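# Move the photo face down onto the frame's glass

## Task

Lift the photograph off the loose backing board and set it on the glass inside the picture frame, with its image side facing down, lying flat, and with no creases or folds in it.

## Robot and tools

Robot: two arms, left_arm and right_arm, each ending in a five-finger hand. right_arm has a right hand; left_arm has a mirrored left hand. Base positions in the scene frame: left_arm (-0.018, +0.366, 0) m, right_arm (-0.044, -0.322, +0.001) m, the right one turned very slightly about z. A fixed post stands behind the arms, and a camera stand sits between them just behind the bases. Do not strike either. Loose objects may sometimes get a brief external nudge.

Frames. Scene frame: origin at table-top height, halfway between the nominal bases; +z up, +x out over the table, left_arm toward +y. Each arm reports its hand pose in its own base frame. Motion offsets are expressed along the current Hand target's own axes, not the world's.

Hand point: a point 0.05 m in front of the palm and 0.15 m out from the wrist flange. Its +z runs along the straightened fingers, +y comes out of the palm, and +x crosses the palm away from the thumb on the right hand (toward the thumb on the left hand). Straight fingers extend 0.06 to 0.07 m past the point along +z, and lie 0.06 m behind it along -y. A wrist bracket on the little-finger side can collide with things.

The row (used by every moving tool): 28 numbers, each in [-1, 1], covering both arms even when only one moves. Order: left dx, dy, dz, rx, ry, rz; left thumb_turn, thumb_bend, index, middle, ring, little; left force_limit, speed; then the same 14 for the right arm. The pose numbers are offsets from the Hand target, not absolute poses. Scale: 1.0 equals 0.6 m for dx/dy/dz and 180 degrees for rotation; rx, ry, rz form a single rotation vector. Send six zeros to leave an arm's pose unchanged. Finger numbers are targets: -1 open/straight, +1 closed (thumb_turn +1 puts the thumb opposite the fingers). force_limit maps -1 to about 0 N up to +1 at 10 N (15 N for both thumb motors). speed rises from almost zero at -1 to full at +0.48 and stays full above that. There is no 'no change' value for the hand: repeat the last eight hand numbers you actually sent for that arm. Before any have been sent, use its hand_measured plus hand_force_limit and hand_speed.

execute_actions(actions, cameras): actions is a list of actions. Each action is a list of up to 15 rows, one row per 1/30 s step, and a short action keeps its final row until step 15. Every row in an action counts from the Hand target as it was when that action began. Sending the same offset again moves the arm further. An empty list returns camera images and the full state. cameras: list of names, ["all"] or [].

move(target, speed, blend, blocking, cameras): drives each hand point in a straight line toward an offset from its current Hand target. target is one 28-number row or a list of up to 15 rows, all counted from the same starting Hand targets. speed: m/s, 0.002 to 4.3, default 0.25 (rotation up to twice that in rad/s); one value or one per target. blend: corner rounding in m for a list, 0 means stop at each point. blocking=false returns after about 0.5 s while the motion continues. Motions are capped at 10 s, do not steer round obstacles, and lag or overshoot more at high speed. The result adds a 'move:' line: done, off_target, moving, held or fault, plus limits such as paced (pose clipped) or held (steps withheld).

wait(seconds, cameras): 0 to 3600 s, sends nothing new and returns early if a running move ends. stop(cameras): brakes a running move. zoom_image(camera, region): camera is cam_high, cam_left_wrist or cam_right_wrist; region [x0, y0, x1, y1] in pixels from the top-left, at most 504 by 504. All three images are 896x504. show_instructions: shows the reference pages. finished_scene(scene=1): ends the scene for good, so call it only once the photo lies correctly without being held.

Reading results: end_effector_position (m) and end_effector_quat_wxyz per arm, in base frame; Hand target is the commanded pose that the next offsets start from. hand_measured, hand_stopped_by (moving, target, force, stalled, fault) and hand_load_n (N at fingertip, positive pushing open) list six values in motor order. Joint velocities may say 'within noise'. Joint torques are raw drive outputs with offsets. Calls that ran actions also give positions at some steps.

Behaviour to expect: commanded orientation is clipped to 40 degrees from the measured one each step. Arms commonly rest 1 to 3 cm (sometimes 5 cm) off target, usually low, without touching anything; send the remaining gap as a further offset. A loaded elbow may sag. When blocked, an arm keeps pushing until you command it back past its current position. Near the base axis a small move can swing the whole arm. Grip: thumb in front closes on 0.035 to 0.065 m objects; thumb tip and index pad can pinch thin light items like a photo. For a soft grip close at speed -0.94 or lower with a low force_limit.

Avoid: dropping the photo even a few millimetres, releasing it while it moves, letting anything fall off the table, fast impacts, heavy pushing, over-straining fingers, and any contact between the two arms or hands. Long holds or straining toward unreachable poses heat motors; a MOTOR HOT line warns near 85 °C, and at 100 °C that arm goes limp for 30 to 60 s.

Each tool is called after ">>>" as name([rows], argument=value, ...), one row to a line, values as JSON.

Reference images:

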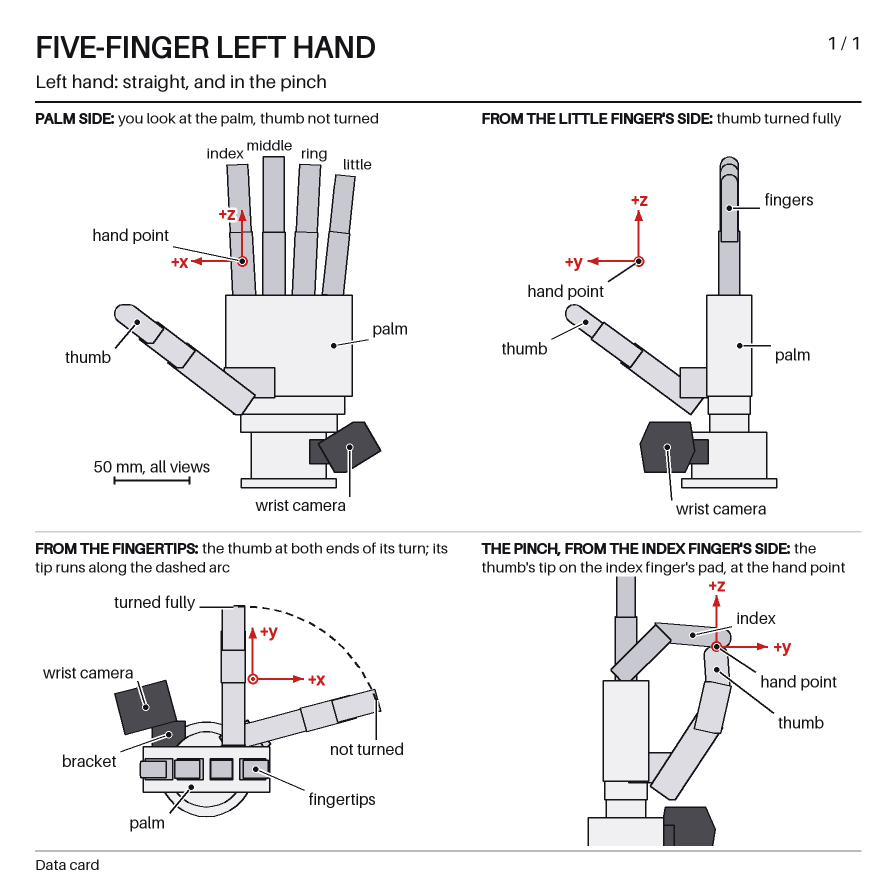

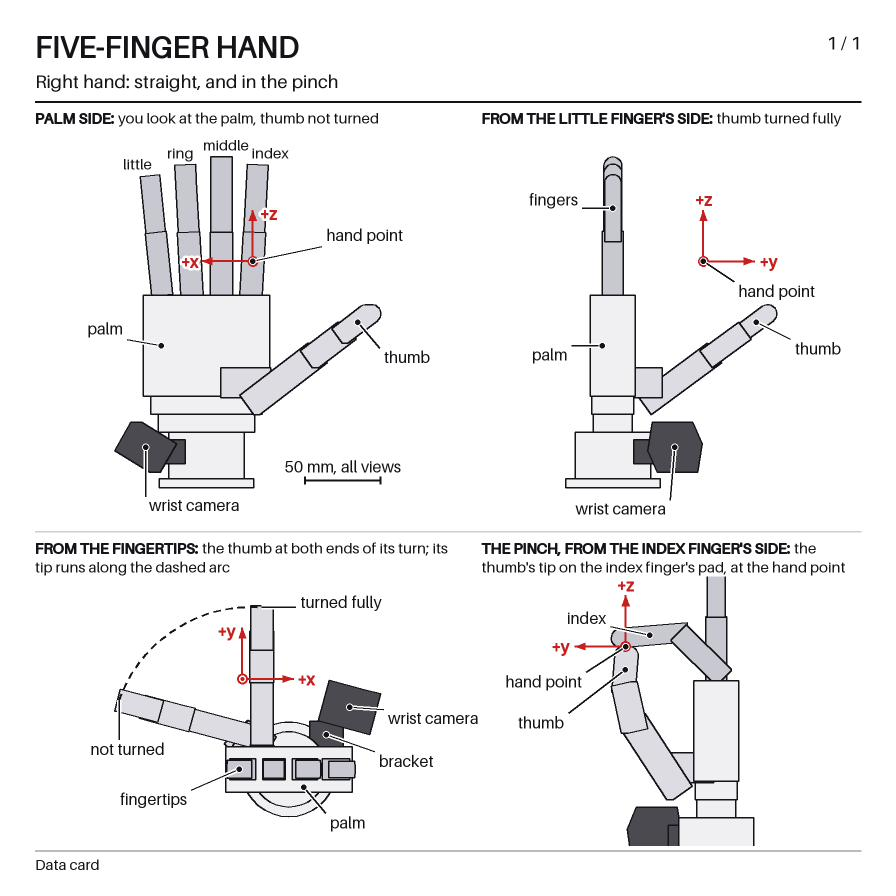

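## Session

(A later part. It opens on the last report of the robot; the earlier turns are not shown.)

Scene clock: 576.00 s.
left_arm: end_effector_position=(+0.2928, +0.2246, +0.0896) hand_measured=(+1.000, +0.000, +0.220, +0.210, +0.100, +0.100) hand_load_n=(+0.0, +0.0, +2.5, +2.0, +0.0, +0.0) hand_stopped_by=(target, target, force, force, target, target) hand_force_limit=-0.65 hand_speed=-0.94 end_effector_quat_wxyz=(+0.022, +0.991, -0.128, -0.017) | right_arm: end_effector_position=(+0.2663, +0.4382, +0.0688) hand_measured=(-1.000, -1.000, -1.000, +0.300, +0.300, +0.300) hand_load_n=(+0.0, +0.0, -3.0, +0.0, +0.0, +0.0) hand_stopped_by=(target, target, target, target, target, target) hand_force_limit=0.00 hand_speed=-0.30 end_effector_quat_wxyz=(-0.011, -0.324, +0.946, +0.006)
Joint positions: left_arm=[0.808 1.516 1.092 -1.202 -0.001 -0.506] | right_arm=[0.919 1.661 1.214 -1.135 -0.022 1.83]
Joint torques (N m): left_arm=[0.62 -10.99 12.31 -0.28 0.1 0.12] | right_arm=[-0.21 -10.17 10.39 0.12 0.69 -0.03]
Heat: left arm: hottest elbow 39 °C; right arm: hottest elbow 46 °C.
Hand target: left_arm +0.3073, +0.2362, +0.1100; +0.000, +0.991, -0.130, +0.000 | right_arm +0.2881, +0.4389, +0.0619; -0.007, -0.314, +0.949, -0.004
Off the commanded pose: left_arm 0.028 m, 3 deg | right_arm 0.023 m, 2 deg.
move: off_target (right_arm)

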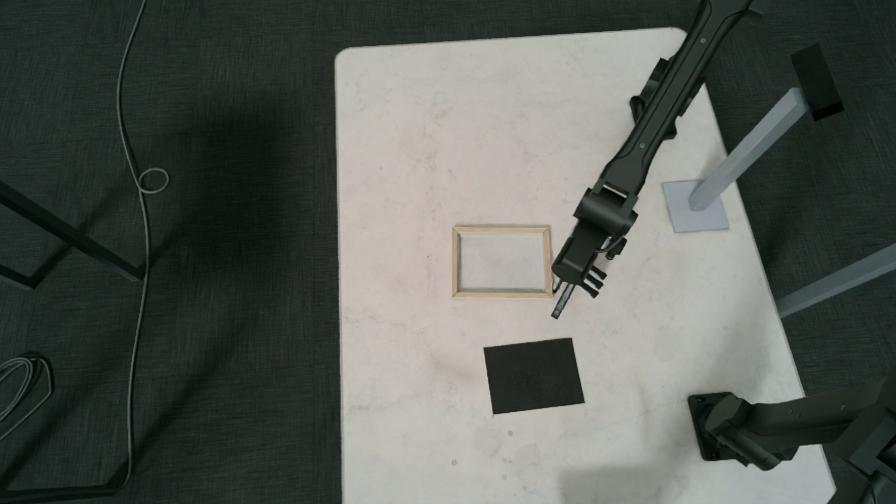

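>>> wait(seconds=0.1, cameras=["all"])

Scene clock: 597.60 s.
left_arm: end_effector_position=(+0.2928, +0.2246, +0.0896) hand_measured=(+1.000, +0.000, +0.220, +0.210, +0.100, +0.100) hand_load_n=(+0.0, +0.0, +2.5, +2.0, +0.0, +0.0) hand_stopped_by=(target, target, force, force, target, target) hand_force_limit=-0.65 hand_speed=-0.94 end_effector_quat_wxyz=(+0.022, +0.991, -0.128, -0.017) | right_arm: end_effector_position=(+0.2663, +0.4382, +0.0688) hand_measured=(-1.000, -1.000, -1.000, +0.300, +0.300, +0.300) hand_load_n=(+0.0, +0.0, -3.5, +0.0, +0.0, +0.0) hand_stopped_by=(target, target, target, target, target, target) hand_force_limit=0.00 hand_speed=-0.30 end_effector_quat_wxyz=(-0.011, -0.324, +0.946, +0.006)
Joint positions: left_arm=[0.808 1.516 1.092 -1.202 -0.001 -0.506] | right_arm=[0.919 1.661 1.214 -1.135 -0.022 1.83]
Joint torques (N m): left_arm=[-0.79 -11.99 12.45 -0.36 0.15 0.12] | right_arm=[-0.32 -10.05 10.48 0.1 0.74 -0.07]
Heat: left arm: hottest elbow 40 °C; right arm: hottest elbow 46 °C.
Hand target: left_arm +0.3073, +0.2362, +0.1100; +0.000, +0.991, -0.130, +0.000 | right_arm +0.2881, +0.4389, +0.0619; -0.007, -0.314, +0.949, -0.004
Off the commanded pose: left_arm 0.028 m, 3 deg | right_arm 0.023 m, 2 deg.
wait: 0.10 s; at rest from the start

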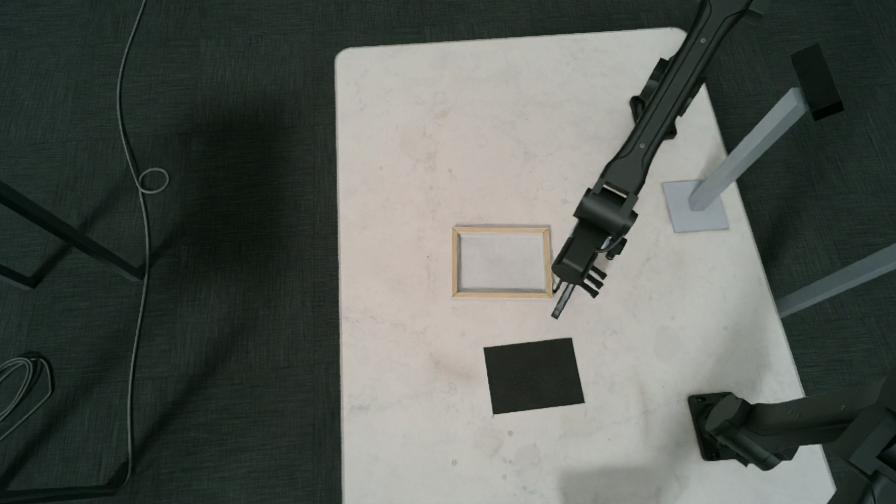

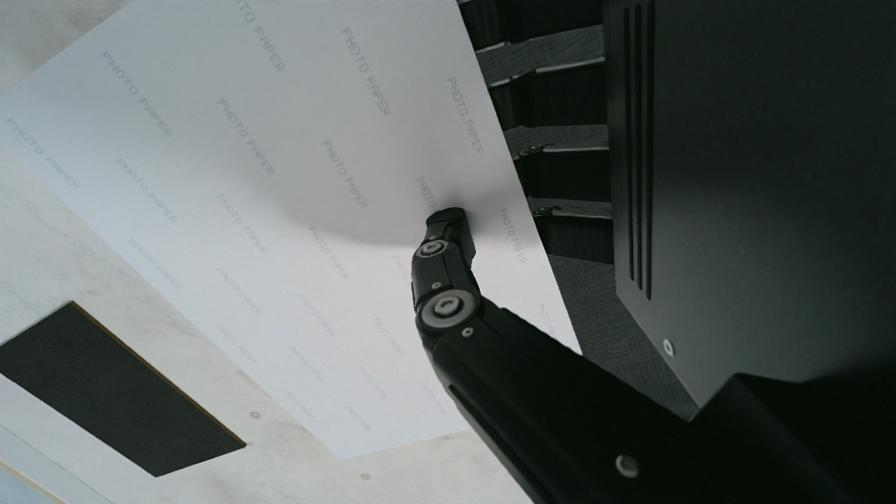

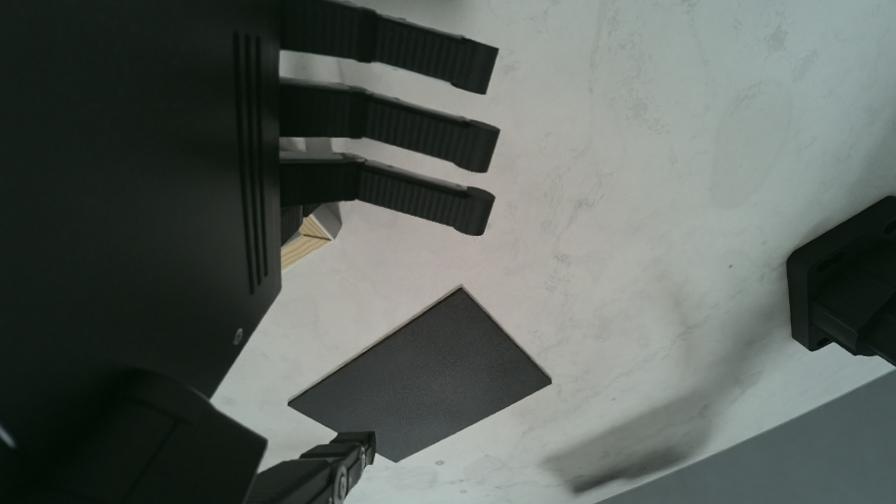

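>>> move([
  [0,0,0,0,0,0,1,0.0,0.35,0.3,0.1,0.1,-0.65,-0.94,-0.04,-0.03,0,0,0,0,-1,-1,-1,0.3,0.3,0.3,0,-0.3],
], speed=0.04, cameras=["cam_high"])

>>> zoom_image(camera="cam_high", region=[420, 200, 620, 330])

Scene clock: 610.73 s.
left_arm: end_effector_position=(+0.2928, +0.2246, +0.0896) hand_measured=(+1.000, +0.000, +0.220, +0.210, +0.100, +0.100) hand_load_n=(+0.5, +0.0, +2.5, +2.0, +0.0, +0.0) hand_stopped_by=(target, target, force, force, target, target) hand_force_limit=-0.65 hand_speed=-0.94 end_effector_quat_wxyz=(+0.022, +0.991, -0.128, -0.017) | right_arm: end_effector_position=(+0.2960, +0.4392, +0.0691) hand_measured=(-1.000, -1.000, -1.000, +0.300, +0.300, +0.300) hand_load_n=(+0.0, +0.0, -3.0, +0.0, +0.0, +0.0) hand_stopped_by=(target, target, target, target, target, target) hand_force_limit=0.00 hand_speed=-0.30 end_effector_quat_wxyz=(-0.010, -0.324, +0.946, +0.006)
Joint positions: left_arm=[0.808 1.516 1.092 -1.202 -0.001 -0.506] | right_arm=[0.872 1.706 1.274 -1.151 -0.021 1.783]
Joint torques (N m): left_arm=[0.79 -11.81 12.33 -0.09 0.07 0.12] | right_arm=[-0.97 -10.52 10.52 0.09 0.66 -0.02]
Heat: left arm: hottest elbow 40 °C; right arm: hottest elbow 46 °C.
Hand target: left_arm +0.3073, +0.2362, +0.1100; +0.000, +0.991, -0.130, +0.000 | right_arm +0.3180, +0.4387, +0.0615; -0.007, -0.314, +0.949, -0.004
Off the commanded pose: left_arm 0.028 m, 3 deg | right_arm 0.023 m, 2 deg.
move: off_target (right_arm)

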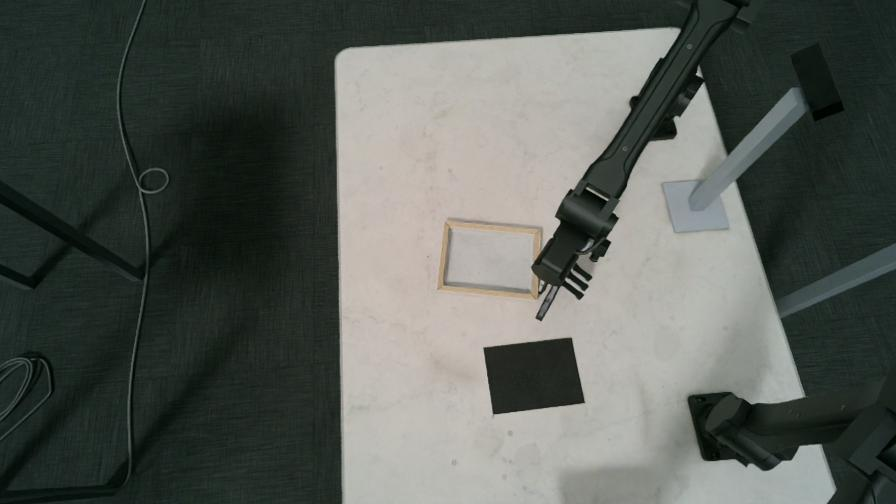

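Scaled by 2.520.

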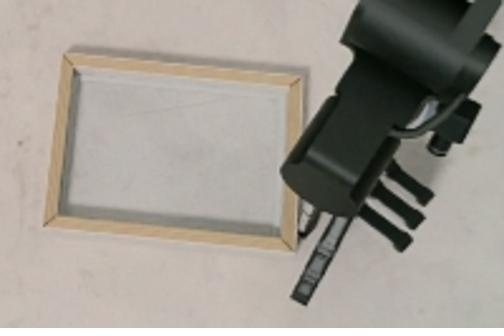

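>>> move([
  [0,0,0,0,0,0,1,0.0,0.35,0.3,0.1,0.1,-0.65,-0.94,0.04,0.03,0,0,0,0,-1,-1,-1,0.3,0.3,0.3,0,-0.3],
  [0,0,0,0,0,0,1,0.0,0.35,0.3,0.1,0.1,-0.65,-0.94,0.04,0.03,-0.267,0,0,0,-1,-1,-1,0.3,0.3,0.3,0,-0.3],
  [0,0,0,0,0,0,1,0.0,0.35,0.3,0.1,0.1,-0.65,-0.94,0.122,-0.4135,-0.267,0,0,-0.2917,1,-1,-1,0.3,0.3,0.3,0,-0.3],
], speed=[0.08,0.15,0.2], blend=[0.01,0.03,0], cameras=["all"])

Scene clock: 695.23 s.
left_arm: end_effector_position=(+0.2928, +0.2246, +0.0896) hand_measured=(+1.000, +0.000, +0.220, +0.210, +0.100, +0.100) hand_load_n=(+0.0, +0.0, +2.5, +2.0, +0.0, +0.0) hand_stopped_by=(target, target, force, force, target, target) hand_force_limit=-0.65 hand_speed=-0.94 end_effector_quat_wxyz=(+0.022, +0.991, -0.128, -0.017) | right_arm: end_effector_position=(+0.3975, +0.1947, +0.2138) hand_measured=(+1.000, -1.000, -1.000, +0.300, +0.300, +0.300) hand_load_n=(+0.0, +0.0, +0.0, +0.0, +0.0, +0.0) hand_stopped_by=(target, target, target, target, target, target) hand_force_limit=0.00 hand_speed=-0.30 end_effector_quat_wxyz=(+0.018, +0.698, -0.716, -0.003)
Joint positions: left_arm=[0.808 1.516 1.092 -1.202 -0.001 -0.506] | right_arm=[0.346 1.632 1.571 -1.543 0.01 0.371]
Joint torques (N m): left_arm=[-0.26 -12.22 12.36 -0.18 0.06 0.18] | right_arm=[1.2 -12.4 12.27 -0.38 -0.11 -0.09]
Heat: left arm: hottest elbow 41 °C; right arm: hottest elbow 47 °C.
Hand target: left_arm +0.3073, +0.2362, +0.1100; +0.000, +0.991, -0.130, +0.000 | right_arm +0.4090, +0.1978, +0.2238; +0.008, +0.701, -0.713, +0.000
Off the commanded pose: left_arm 0.028 m, 3 deg | right_arm 0.015 m, 1 deg.
move: off_target (right_arm); target 3's new numbers were sent with right_arm's hand 0.015 m and 1 deg from that target

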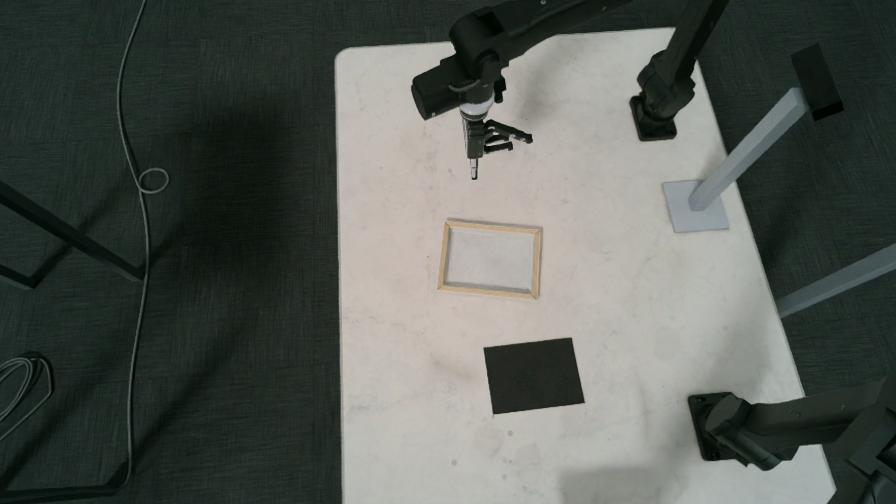

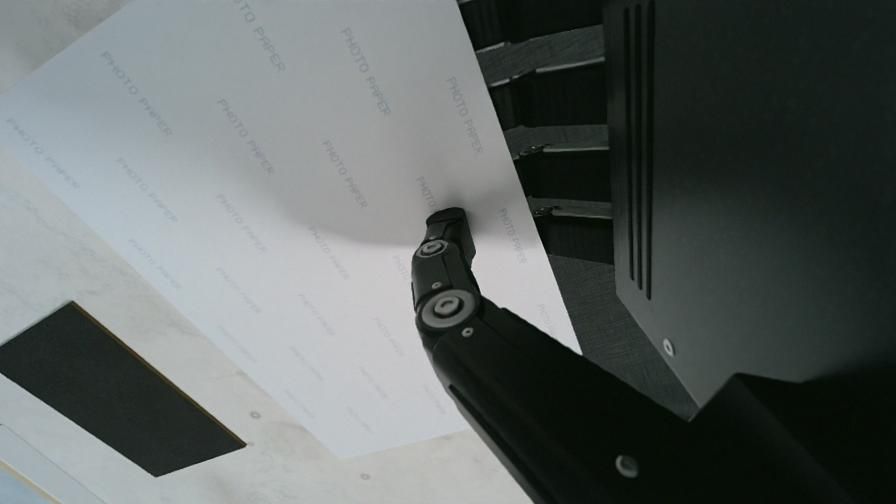

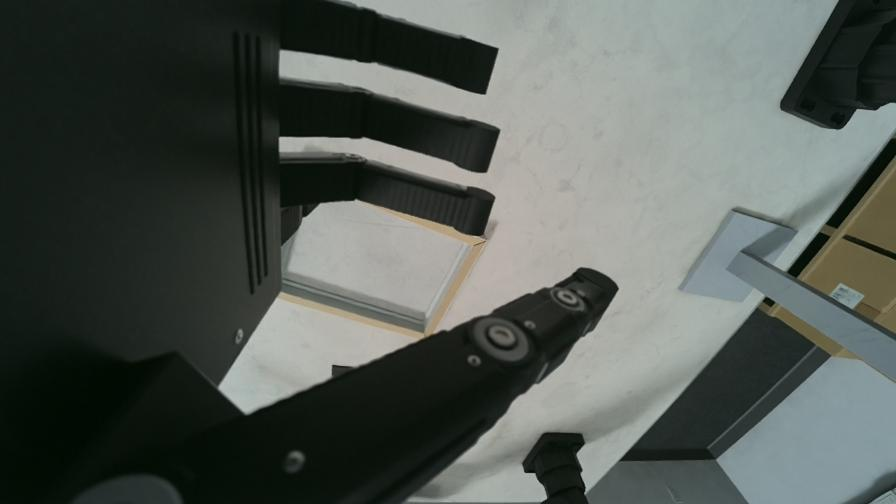

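>>> move(target=[0,0,0,0,0,0,1,0.0,0.35,0.3,0.1,0.1,-0.65,-0.94,0.087,0.003,0.01,-0.1089,-0.1089,0.4914,-1,-1,-1,0.3,0.3,0.3,0,-0.3], speed=0.35, cameras=["cam_high", "cam_right_wrist"])

Scene clock: 720.57 s.
left_arm: end_effector_position=(+0.2928, +0.2246, +0.0896) hand_measured=(+1.000, +0.000, +0.220, +0.210, +0.100, +0.100) hand_load_n=(+0.0, +0.0, +2.5, +2.0, +0.0, +0.0) hand_stopped_by=(target, target, force, force, target, target) hand_force_limit=-0.65 hand_speed=-0.94 end_effector_quat_wxyz=(+0.022, +0.991, -0.128, -0.017) | right_arm: end_effector_position=(+0.4057, +0.1480, +0.2201) hand_measured=(-1.000, -1.000, -1.000, +0.300, +0.300, +0.300) hand_load_n=(+0.0, +0.0, +0.0, +0.0, +0.0, +0.0) hand_stopped_by=(target, target, target, target, target, target) hand_force_limit=0.00 hand_speed=-0.30 end_effector_quat_wxyz=(-0.007, +0.002, +0.978, +0.210)
Joint positions: left_arm=[0.808 1.516 1.092 -1.202 -0.001 -0.506] | right_arm=[0.037 1.34 1.162 -1.39 -0.423 1.612]
Joint torques (N m): left_arm=[-0.15 -11.81 12.45 -0.35 0.11 0.15] | right_arm=[1.14 -9.52 7.69 0.72 -0.42 0.06]
Heat: left arm: hottest elbow 41 °C; right arm: hottest elbow 48 °C.
Hand target: left_arm +0.3073, +0.2362, +0.1100; +0.000, +0.991, -0.130, +0.000 | right_arm +0.4063, +0.1457, +0.2185; -0.004, +0.009, +0.978, +0.210
Off the commanded pose: left_arm 0.028 m, 3 deg | right_arm 0.003 m, 1 deg.
move: done

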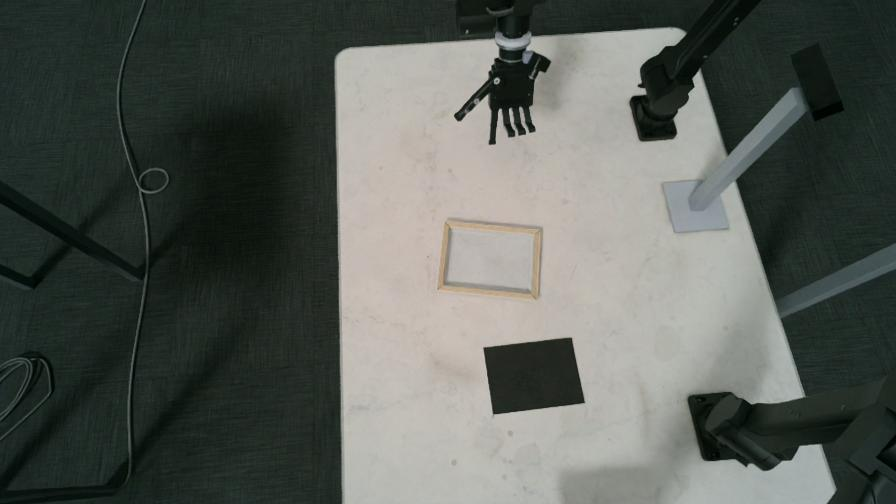

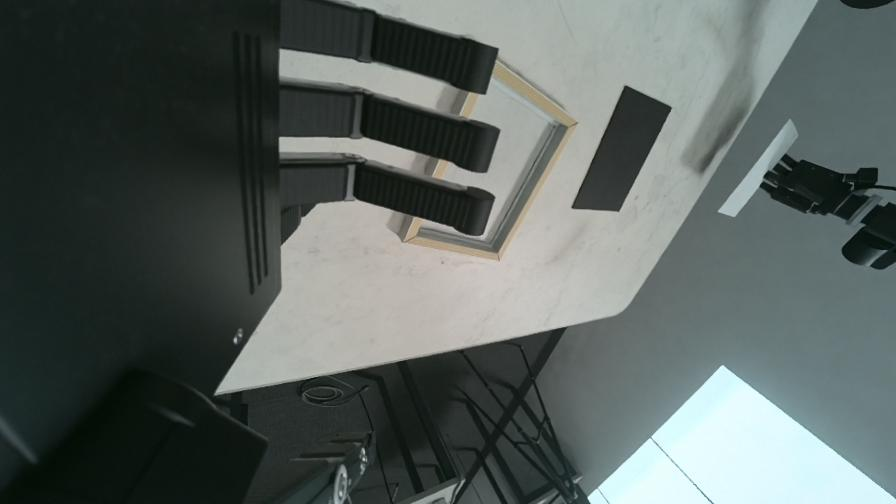

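>>> move([
  [0,0,-0.083,0,0,0,1,0.0,0.35,0.3,0.1,0.1,-0.65,-0.94,0.0,0,0,0,0,0,-1,-1,-1,0.9,0.9,0.9,0,-0.3],
  [0.3974,0.8792,-0.083,0,0,0.033,1,0.0,0.35,0.3,0.1,0.1,-0.65,-0.94,0.167,0,0,0,0,0,-1,-1,-1,0.9,0.9,0.9,0,-0.3],
], speed=[0.08,0.13], blend=[0.02,0], cameras=["all"])

Scene clock: 738.17 s.
left_arm: end_effector_position=(+0.3858, -0.3248, +0.1429) hand_measured=(+1.000, +0.000, +0.220, +0.210, +0.100, +0.100) hand_load_n=(+0.0, +0.0, +2.5, +2.0, +0.0, +0.0) hand_stopped_by=(target, target, force, force, target, target) hand_force_limit=-0.65 hand_speed=-0.94 end_effector_quat_wxyz=(-0.006, +0.982, -0.186, -0.017) | right_arm: end_effector_position=(+0.3133, +0.1446, +0.2230) hand_measured=(-1.000, -1.000, -1.000, +0.900, +0.900, +0.900) hand_load_n=(+0.0, +0.0, +0.0, +0.0, +0.0, +0.0) hand_stopped_by=(target, target, target, target, target, target) hand_force_limit=0.00 hand_speed=-0.30 end_effector_quat_wxyz=(+0.007, +0.007, +0.978, +0.210)
Joint positions: left_arm=[-0.594 1.593 1.341 -1.354 0.003 -1.791] | right_arm=[0.039 1.063 0.943 -1.416 -0.423 1.631]
Joint torques (N m): left_arm=[0.67 -11.4 13.49 -0.18 0 0.12] | right_arm=[2.43 -5.66 7.84 -0.25 -0.36 0.08]
Heat: left arm: hottest elbow 42 °C; right arm: hottest elbow 46 °C.
Hand target: left_arm +0.4010, -0.3350, +0.1601; +0.000, +0.983, -0.182, -0.001 | right_arm +0.3062, +0.1472, +0.2196; -0.004, +0.009, +0.978, +0.210
Off the commanded pose: left_arm 0.025 m, 2 deg | right_arm 0.008 m, 1 deg.
move: off_target (left_arm); blend cut to 0 m at target 1

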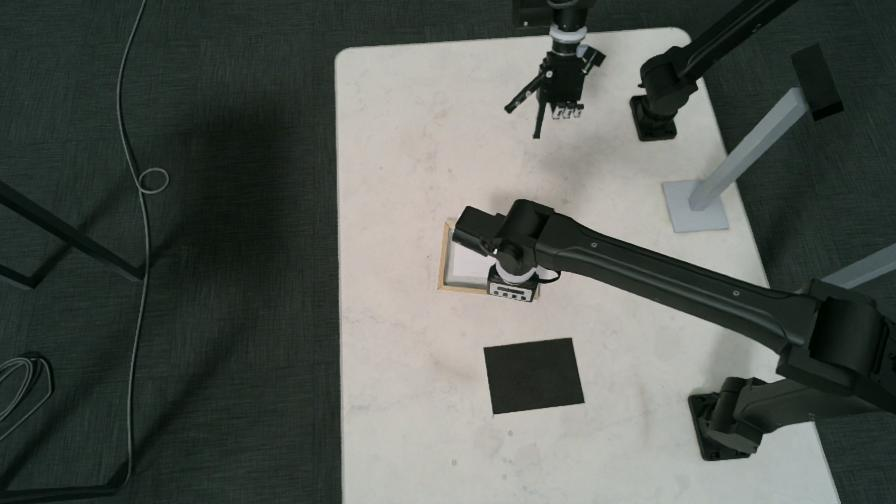

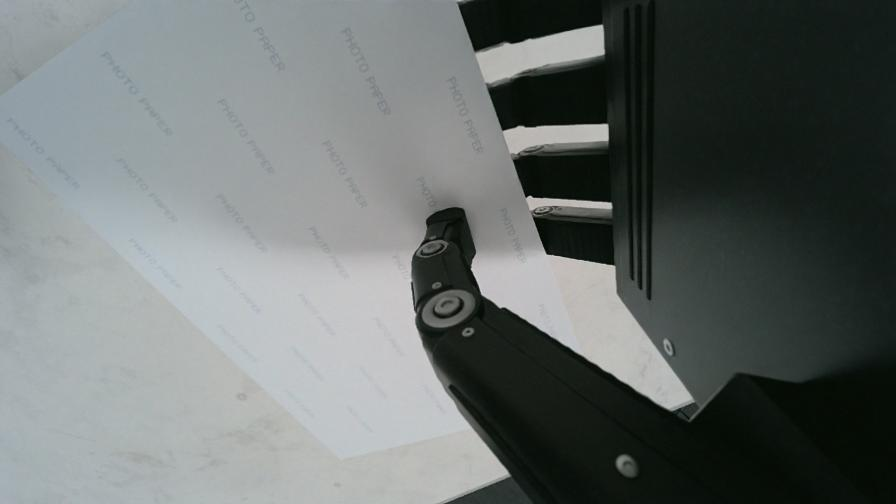

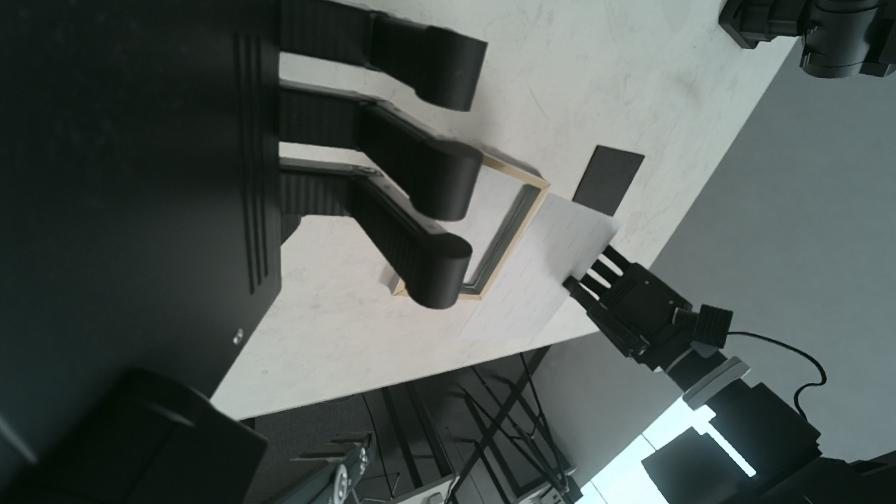

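>>> zoom_image(camera="cam_right_wrist", region=[360, 130, 660, 370])

>>> zoom_image(camera="cam_high", region=[420, 190, 580, 320])

Scaled by 1.680.

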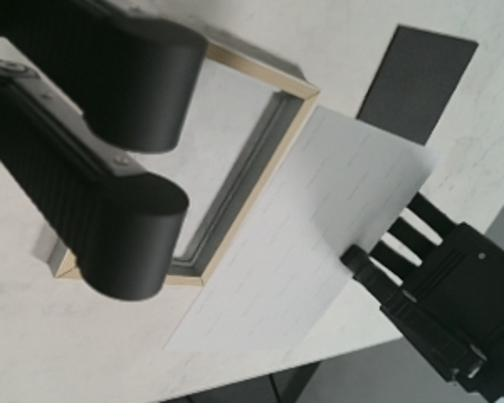

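Scaled by 3.150.

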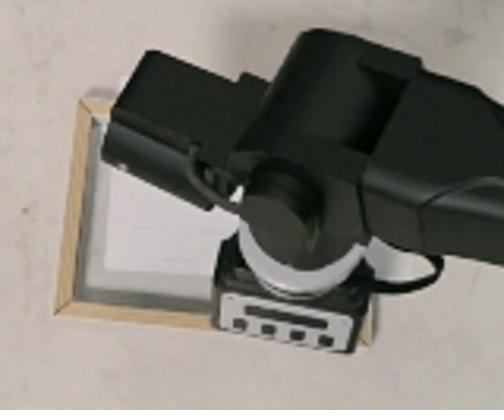

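>>> zoom_image(camera="cam_high", region=[434, 216, 504, 306])

Scaled by 5.600.

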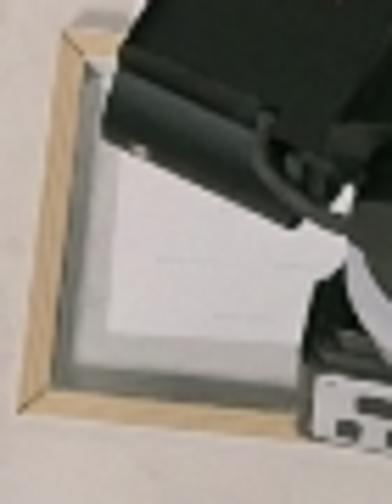

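>>> move(target=[0.0307,0.0345,0.10,0.0872,-0.0173,0,1,0.0,0.35,0.3,0.1,0.1,-0.65,-0.94,0.05,-0.076,-0.034,0,0,0,-1,-1,-1,-1,-1,-1,0,-0.3], speed=0.08, cameras=["all"])

>>> zoom_image(camera="cam_high", region=[430, 206, 560, 316])

Scene clock: 802.27 s.
left_arm: end_effector_position=(+0.3979, -0.3470, +0.0856) hand_measured=(+1.000, +0.000, +0.220, +0.210, +0.100, +0.100) hand_load_n=(+0.0, +0.0, +2.5, +2.0, +0.0, +0.0) hand_stopped_by=(target, target, force, force, target, target) hand_force_limit=-0.65 hand_speed=-0.94 end_effector_quat_wxyz=(-0.146, +0.972, -0.184, -0.018) | right_arm: end_effector_position=(+0.2815, +0.0993, +0.2227) hand_measured=(-1.000, -1.000, -1.000, -1.000, -1.000, -1.000) hand_load_n=(+0.0, +0.0, +0.0, +0.0, +0.0, +0.0) hand_stopped_by=(target, target, target, target, target, target) hand_force_limit=0.00 hand_speed=-0.30 end_effector_quat_wxyz=(+0.002, +0.009, +0.978, +0.210)
Joint positions: left_arm=[-0.718 1.779 1.45 -1.425 -0.233 -1.936] | right_arm=[-0.138 1 0.903 -1.527 -0.421 1.44]
Joint torques (N m): left_arm=[-0.09 -13.68 12.89 -0.29 -0.26 0.02] | right_arm=[1.32 -4.66 7.77 -0.44 -0.3 -0.14]
Heat: left arm: hottest elbow 46 °C; right arm: hottest elbow 44 °C.
Hand target: left_arm +0.4108, -0.3609, +0.1001; -0.139, +0.974, -0.180, -0.002 | right_arm +0.2754, +0.0977, +0.2198; -0.004, +0.009, +0.978, +0.210
Off the commanded pose: left_arm 0.024 m, 2 deg | right_arm 0.007 m, 1 deg.
move: off_target (left_arm)

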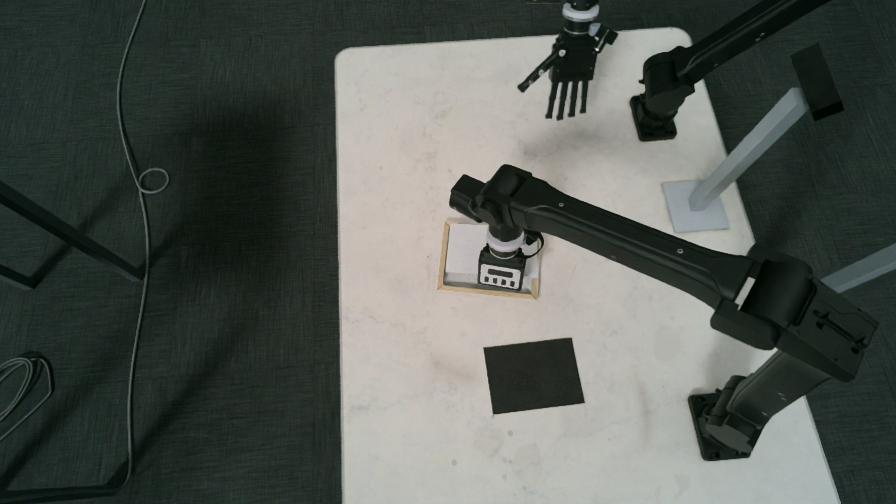

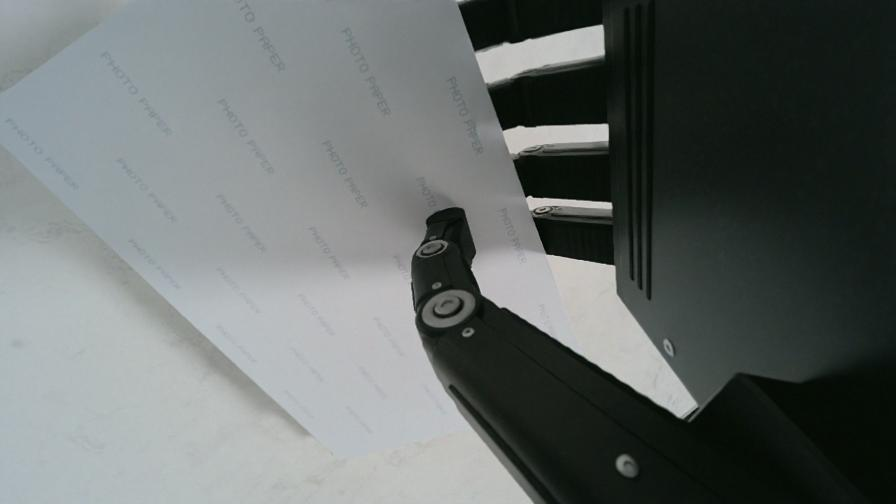

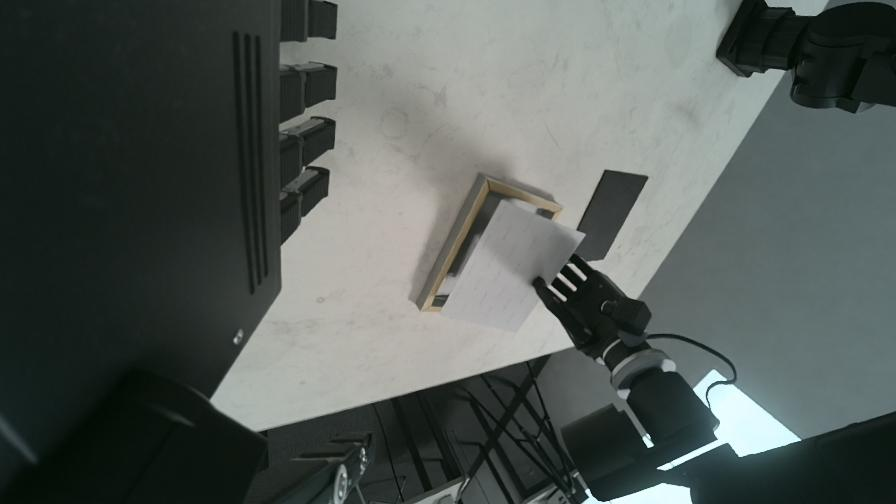

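Scaled by 3.877.

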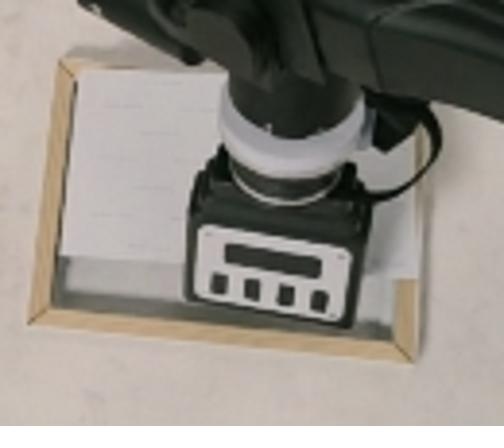

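>>> zoom_image(camera="cam_high", region=[434, 210, 484, 300])

>>> zoom_image(camera="cam_high", region=[504, 220, 554, 310])

>>> zoom_image(camera="cam_right_wrist", region=[400, 160, 600, 340])

Scaled by 5.600.

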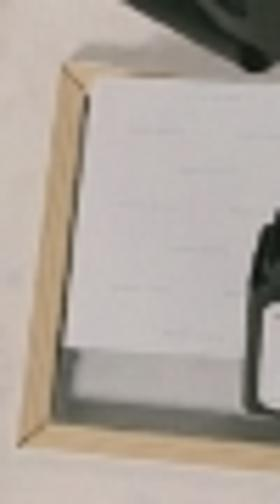

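Scaled by 5.600.

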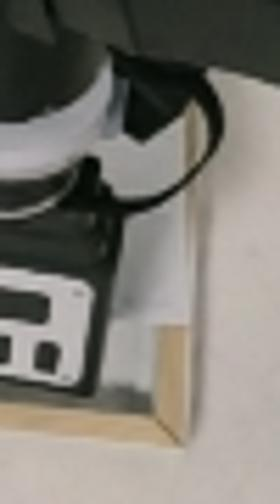

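Scaled by 2.520.

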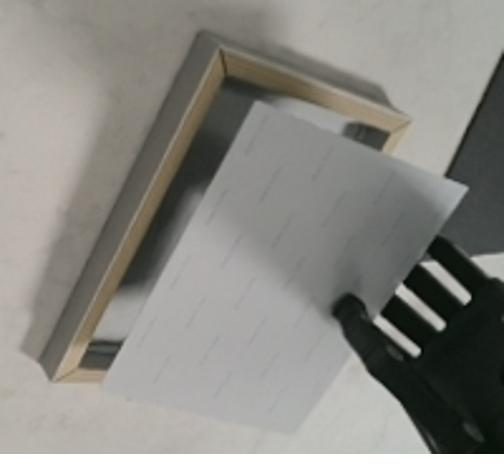

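>>> move(target=[0.0085,0.0196,0.0547,0.0004,0.0018,0.0064,1,0.0,0.35,0.3,0.1,0.1,-0.65,-0.94,0,0,0,0,0,0,-1,-1,-1,-1,-1,-1,0,-0.3], speed=0.05, cameras=["cam_high","cam_right_wrist"])

>>> zoom_image(camera="cam_high", region=[434, 210, 484, 300])

>>> zoom_image(camera="cam_high", region=[504, 220, 554, 310])

>>> zoom_image(camera="cam_right_wrist", region=[400, 160, 600, 340])

Scene clock: 896.97 s.
left_arm: end_effector_position=(+0.4103, -0.3569, +0.0660) hand_measured=(+1.000, +0.000, +0.220, +0.210, +0.100, +0.100) hand_load_n=(+0.0, +0.0, +2.5, +2.0, +0.0, +0.0) hand_stopped_by=(target, target, force, force, target, target) hand_force_limit=-0.65 hand_speed=-0.94 end_effector_quat_wxyz=(-0.141, +0.973, -0.183, -0.006) | right_arm: end_effector_position=(+0.2814, +0.0993, +0.2227) hand_measured=(-1.000, -1.000, -1.000, -1.000, -1.000, -1.000) hand_load_n=(+0.0, +0.0, +0.0, +0.0, +0.0, +0.0) hand_stopped_by=(target, target, target, target, target, target) hand_force_limit=0.00 hand_speed=-0.30 end_effector_quat_wxyz=(+0.002, +0.009, +0.978, +0.210)
Joint positions: left_arm=[-0.718 1.818 1.45 -1.36 -0.236 -1.936] | right_arm=[-0.138 1 0.903 -1.527 -0.421 1.439]
Joint torques (N m): left_arm=[0.91 -13.57 9.5 0.24 -0.23 0.22] | right_arm=[0.5 -4.54 7.83 -0.39 -0.28 -0.16]
Heat: left arm: hottest elbow 44 °C; right arm: hottest elbow 42 °C.
Hand target: left_arm +0.4130, -0.3644, +0.0652; -0.139, +0.972, -0.190, -0.001 | right_arm +0.2754, +0.0977, +0.2198; -0.004, +0.009, +0.978, +0.210
Off the commanded pose: left_arm 0.008 m, 1 deg | right_arm 0.007 m, 1 deg.
move: done

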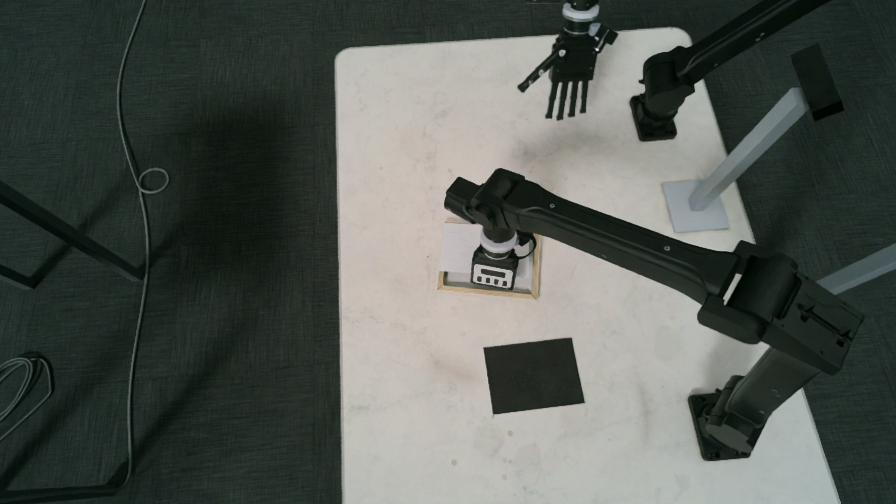

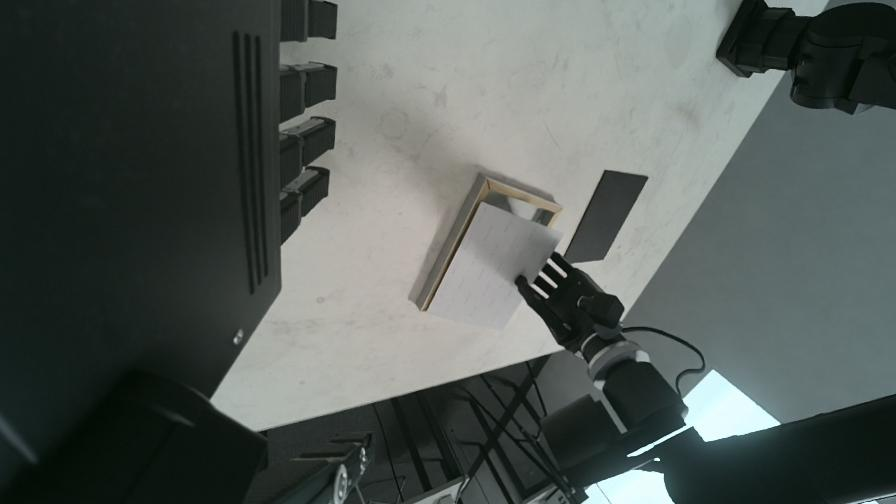

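Scaled by 5.600.

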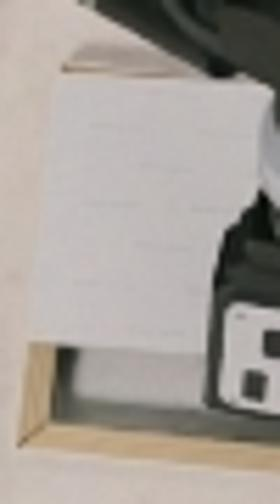

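Scaled by 5.600.

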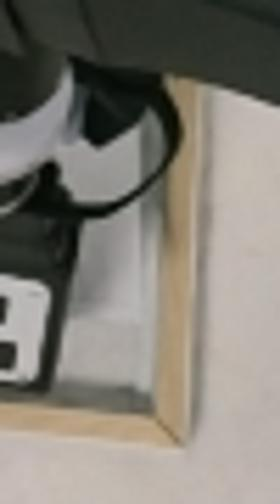

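Scaled by 2.520.

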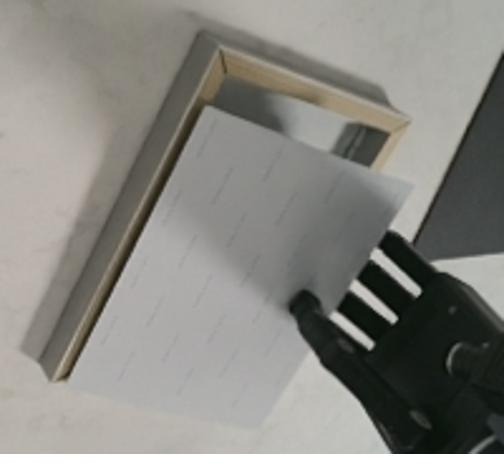

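>>> move([
  [-0.0241,-0.0098,-0.0305,0.0005,0.0026,0.0091,1,0.0,0.35,0.3,0.1,0.1,-0.65,-0.94,0,0,0,0,0,0,-1,-1,-1,-1,-1,-1,0,-0.3],
  [-0.0218,0.0018,0.0112,0.0005,0.0026,0.0091,1,0.0,0.35,0.3,0.1,0.1,-0.65,-0.94,0,0,0,0,0,0,-1,-1,-1,-1,-1,-1,0,-0.3],
], speed=0.05, cameras=["cam_high","cam_right_wrist"])

>>> zoom_image(camera="cam_high", region=[434, 210, 484, 300])

>>> zoom_image(camera="cam_high", region=[504, 220, 554, 310])

>>> zoom_image(camera="cam_right_wrist", region=[400, 160, 600, 340])

Scene clock: 927.37 s.
left_arm: end_effector_position=(+0.4043, -0.3562, +0.0639) hand_measured=(+1.000, +0.000, +0.220, +0.210, +0.100, +0.100) hand_load_n=(+0.0, +0.0, +2.5, +2.0, +0.0, +0.0) hand_stopped_by=(target, target, force, force, target, target) hand_force_limit=-0.65 hand_speed=-0.94 end_effector_quat_wxyz=(-0.137, +0.971, -0.196, +0.002) | right_arm: end_effector_position=(+0.2814, +0.0993, +0.2227) hand_measured=(-1.000, -1.000, -1.000, -1.000, -1.000, -1.000) hand_load_n=(+0.0, +0.0, +0.0, +0.0, +0.0, +0.0) hand_stopped_by=(target, target, target, target, target, target) hand_force_limit=0.00 hand_speed=-0.30 end_effector_quat_wxyz=(+0.002, +0.009, +0.978, +0.210)
Joint positions: left_arm=[-0.723 1.798 1.415 -1.326 -0.24 -1.912] | right_arm=[-0.138 1 0.903 -1.527 -0.421 1.439]
Joint torques (N m): left_arm=[0.5 -14.39 7.38 0.5 -0.23 0.21] | right_arm=[1.08 -4.72 7.69 -0.5 -0.31 -0.08]
Heat: left arm: hottest elbow 42 °C; right arm: hottest elbow 42 °C.
Hand target: left_arm +0.4007, -0.3586, +0.0592; -0.139, +0.969, -0.205, +0.001 | right_arm +0.2754, +0.0977, +0.2198; -0.004, +0.009, +0.978, +0.210
Off the commanded pose: left_arm 0.006 m, 1 deg | right_arm 0.007 m, 1 deg.
move: done

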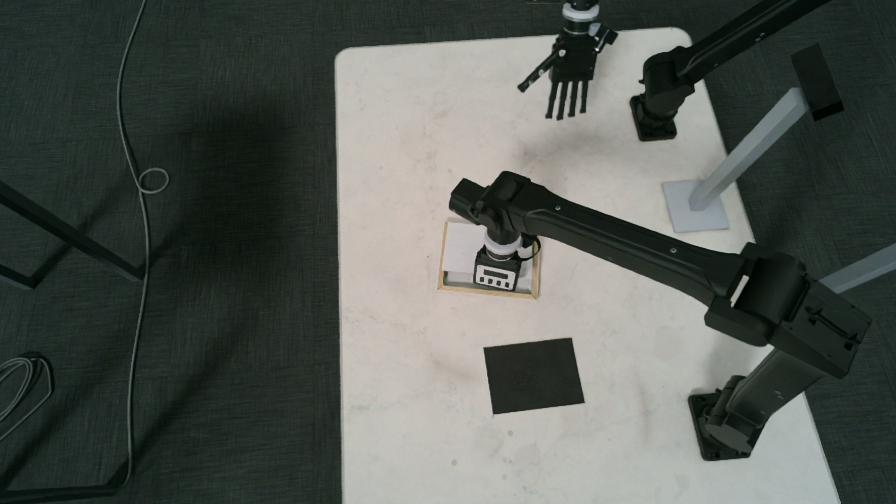

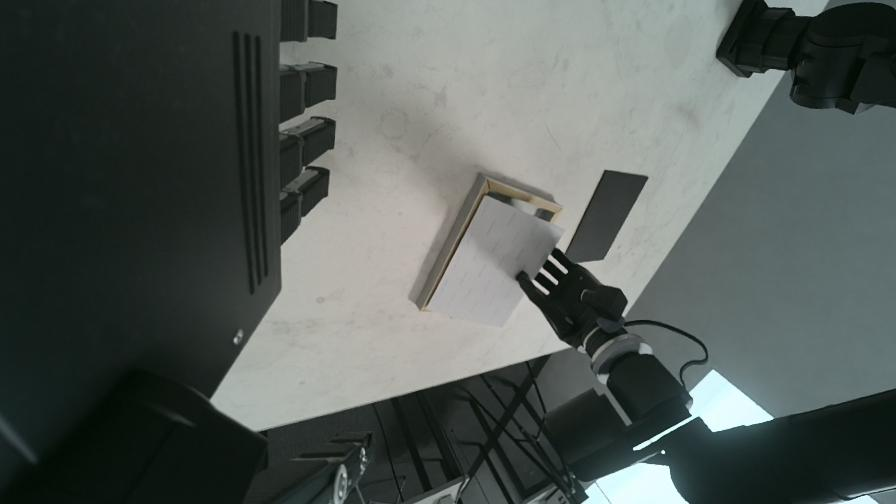

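Scaled by 5.600.

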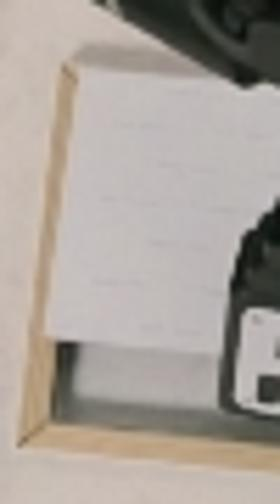

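Scaled by 5.600.

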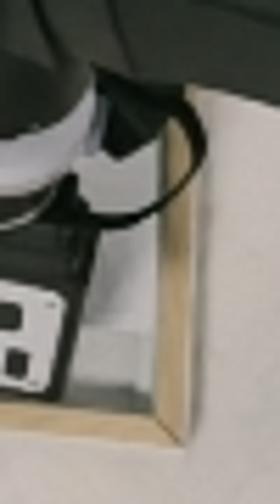

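Scaled by 2.520.

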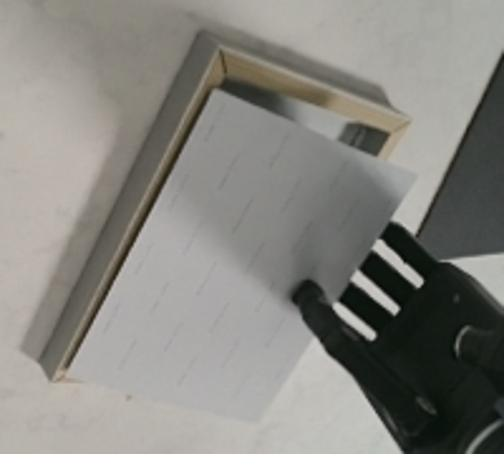

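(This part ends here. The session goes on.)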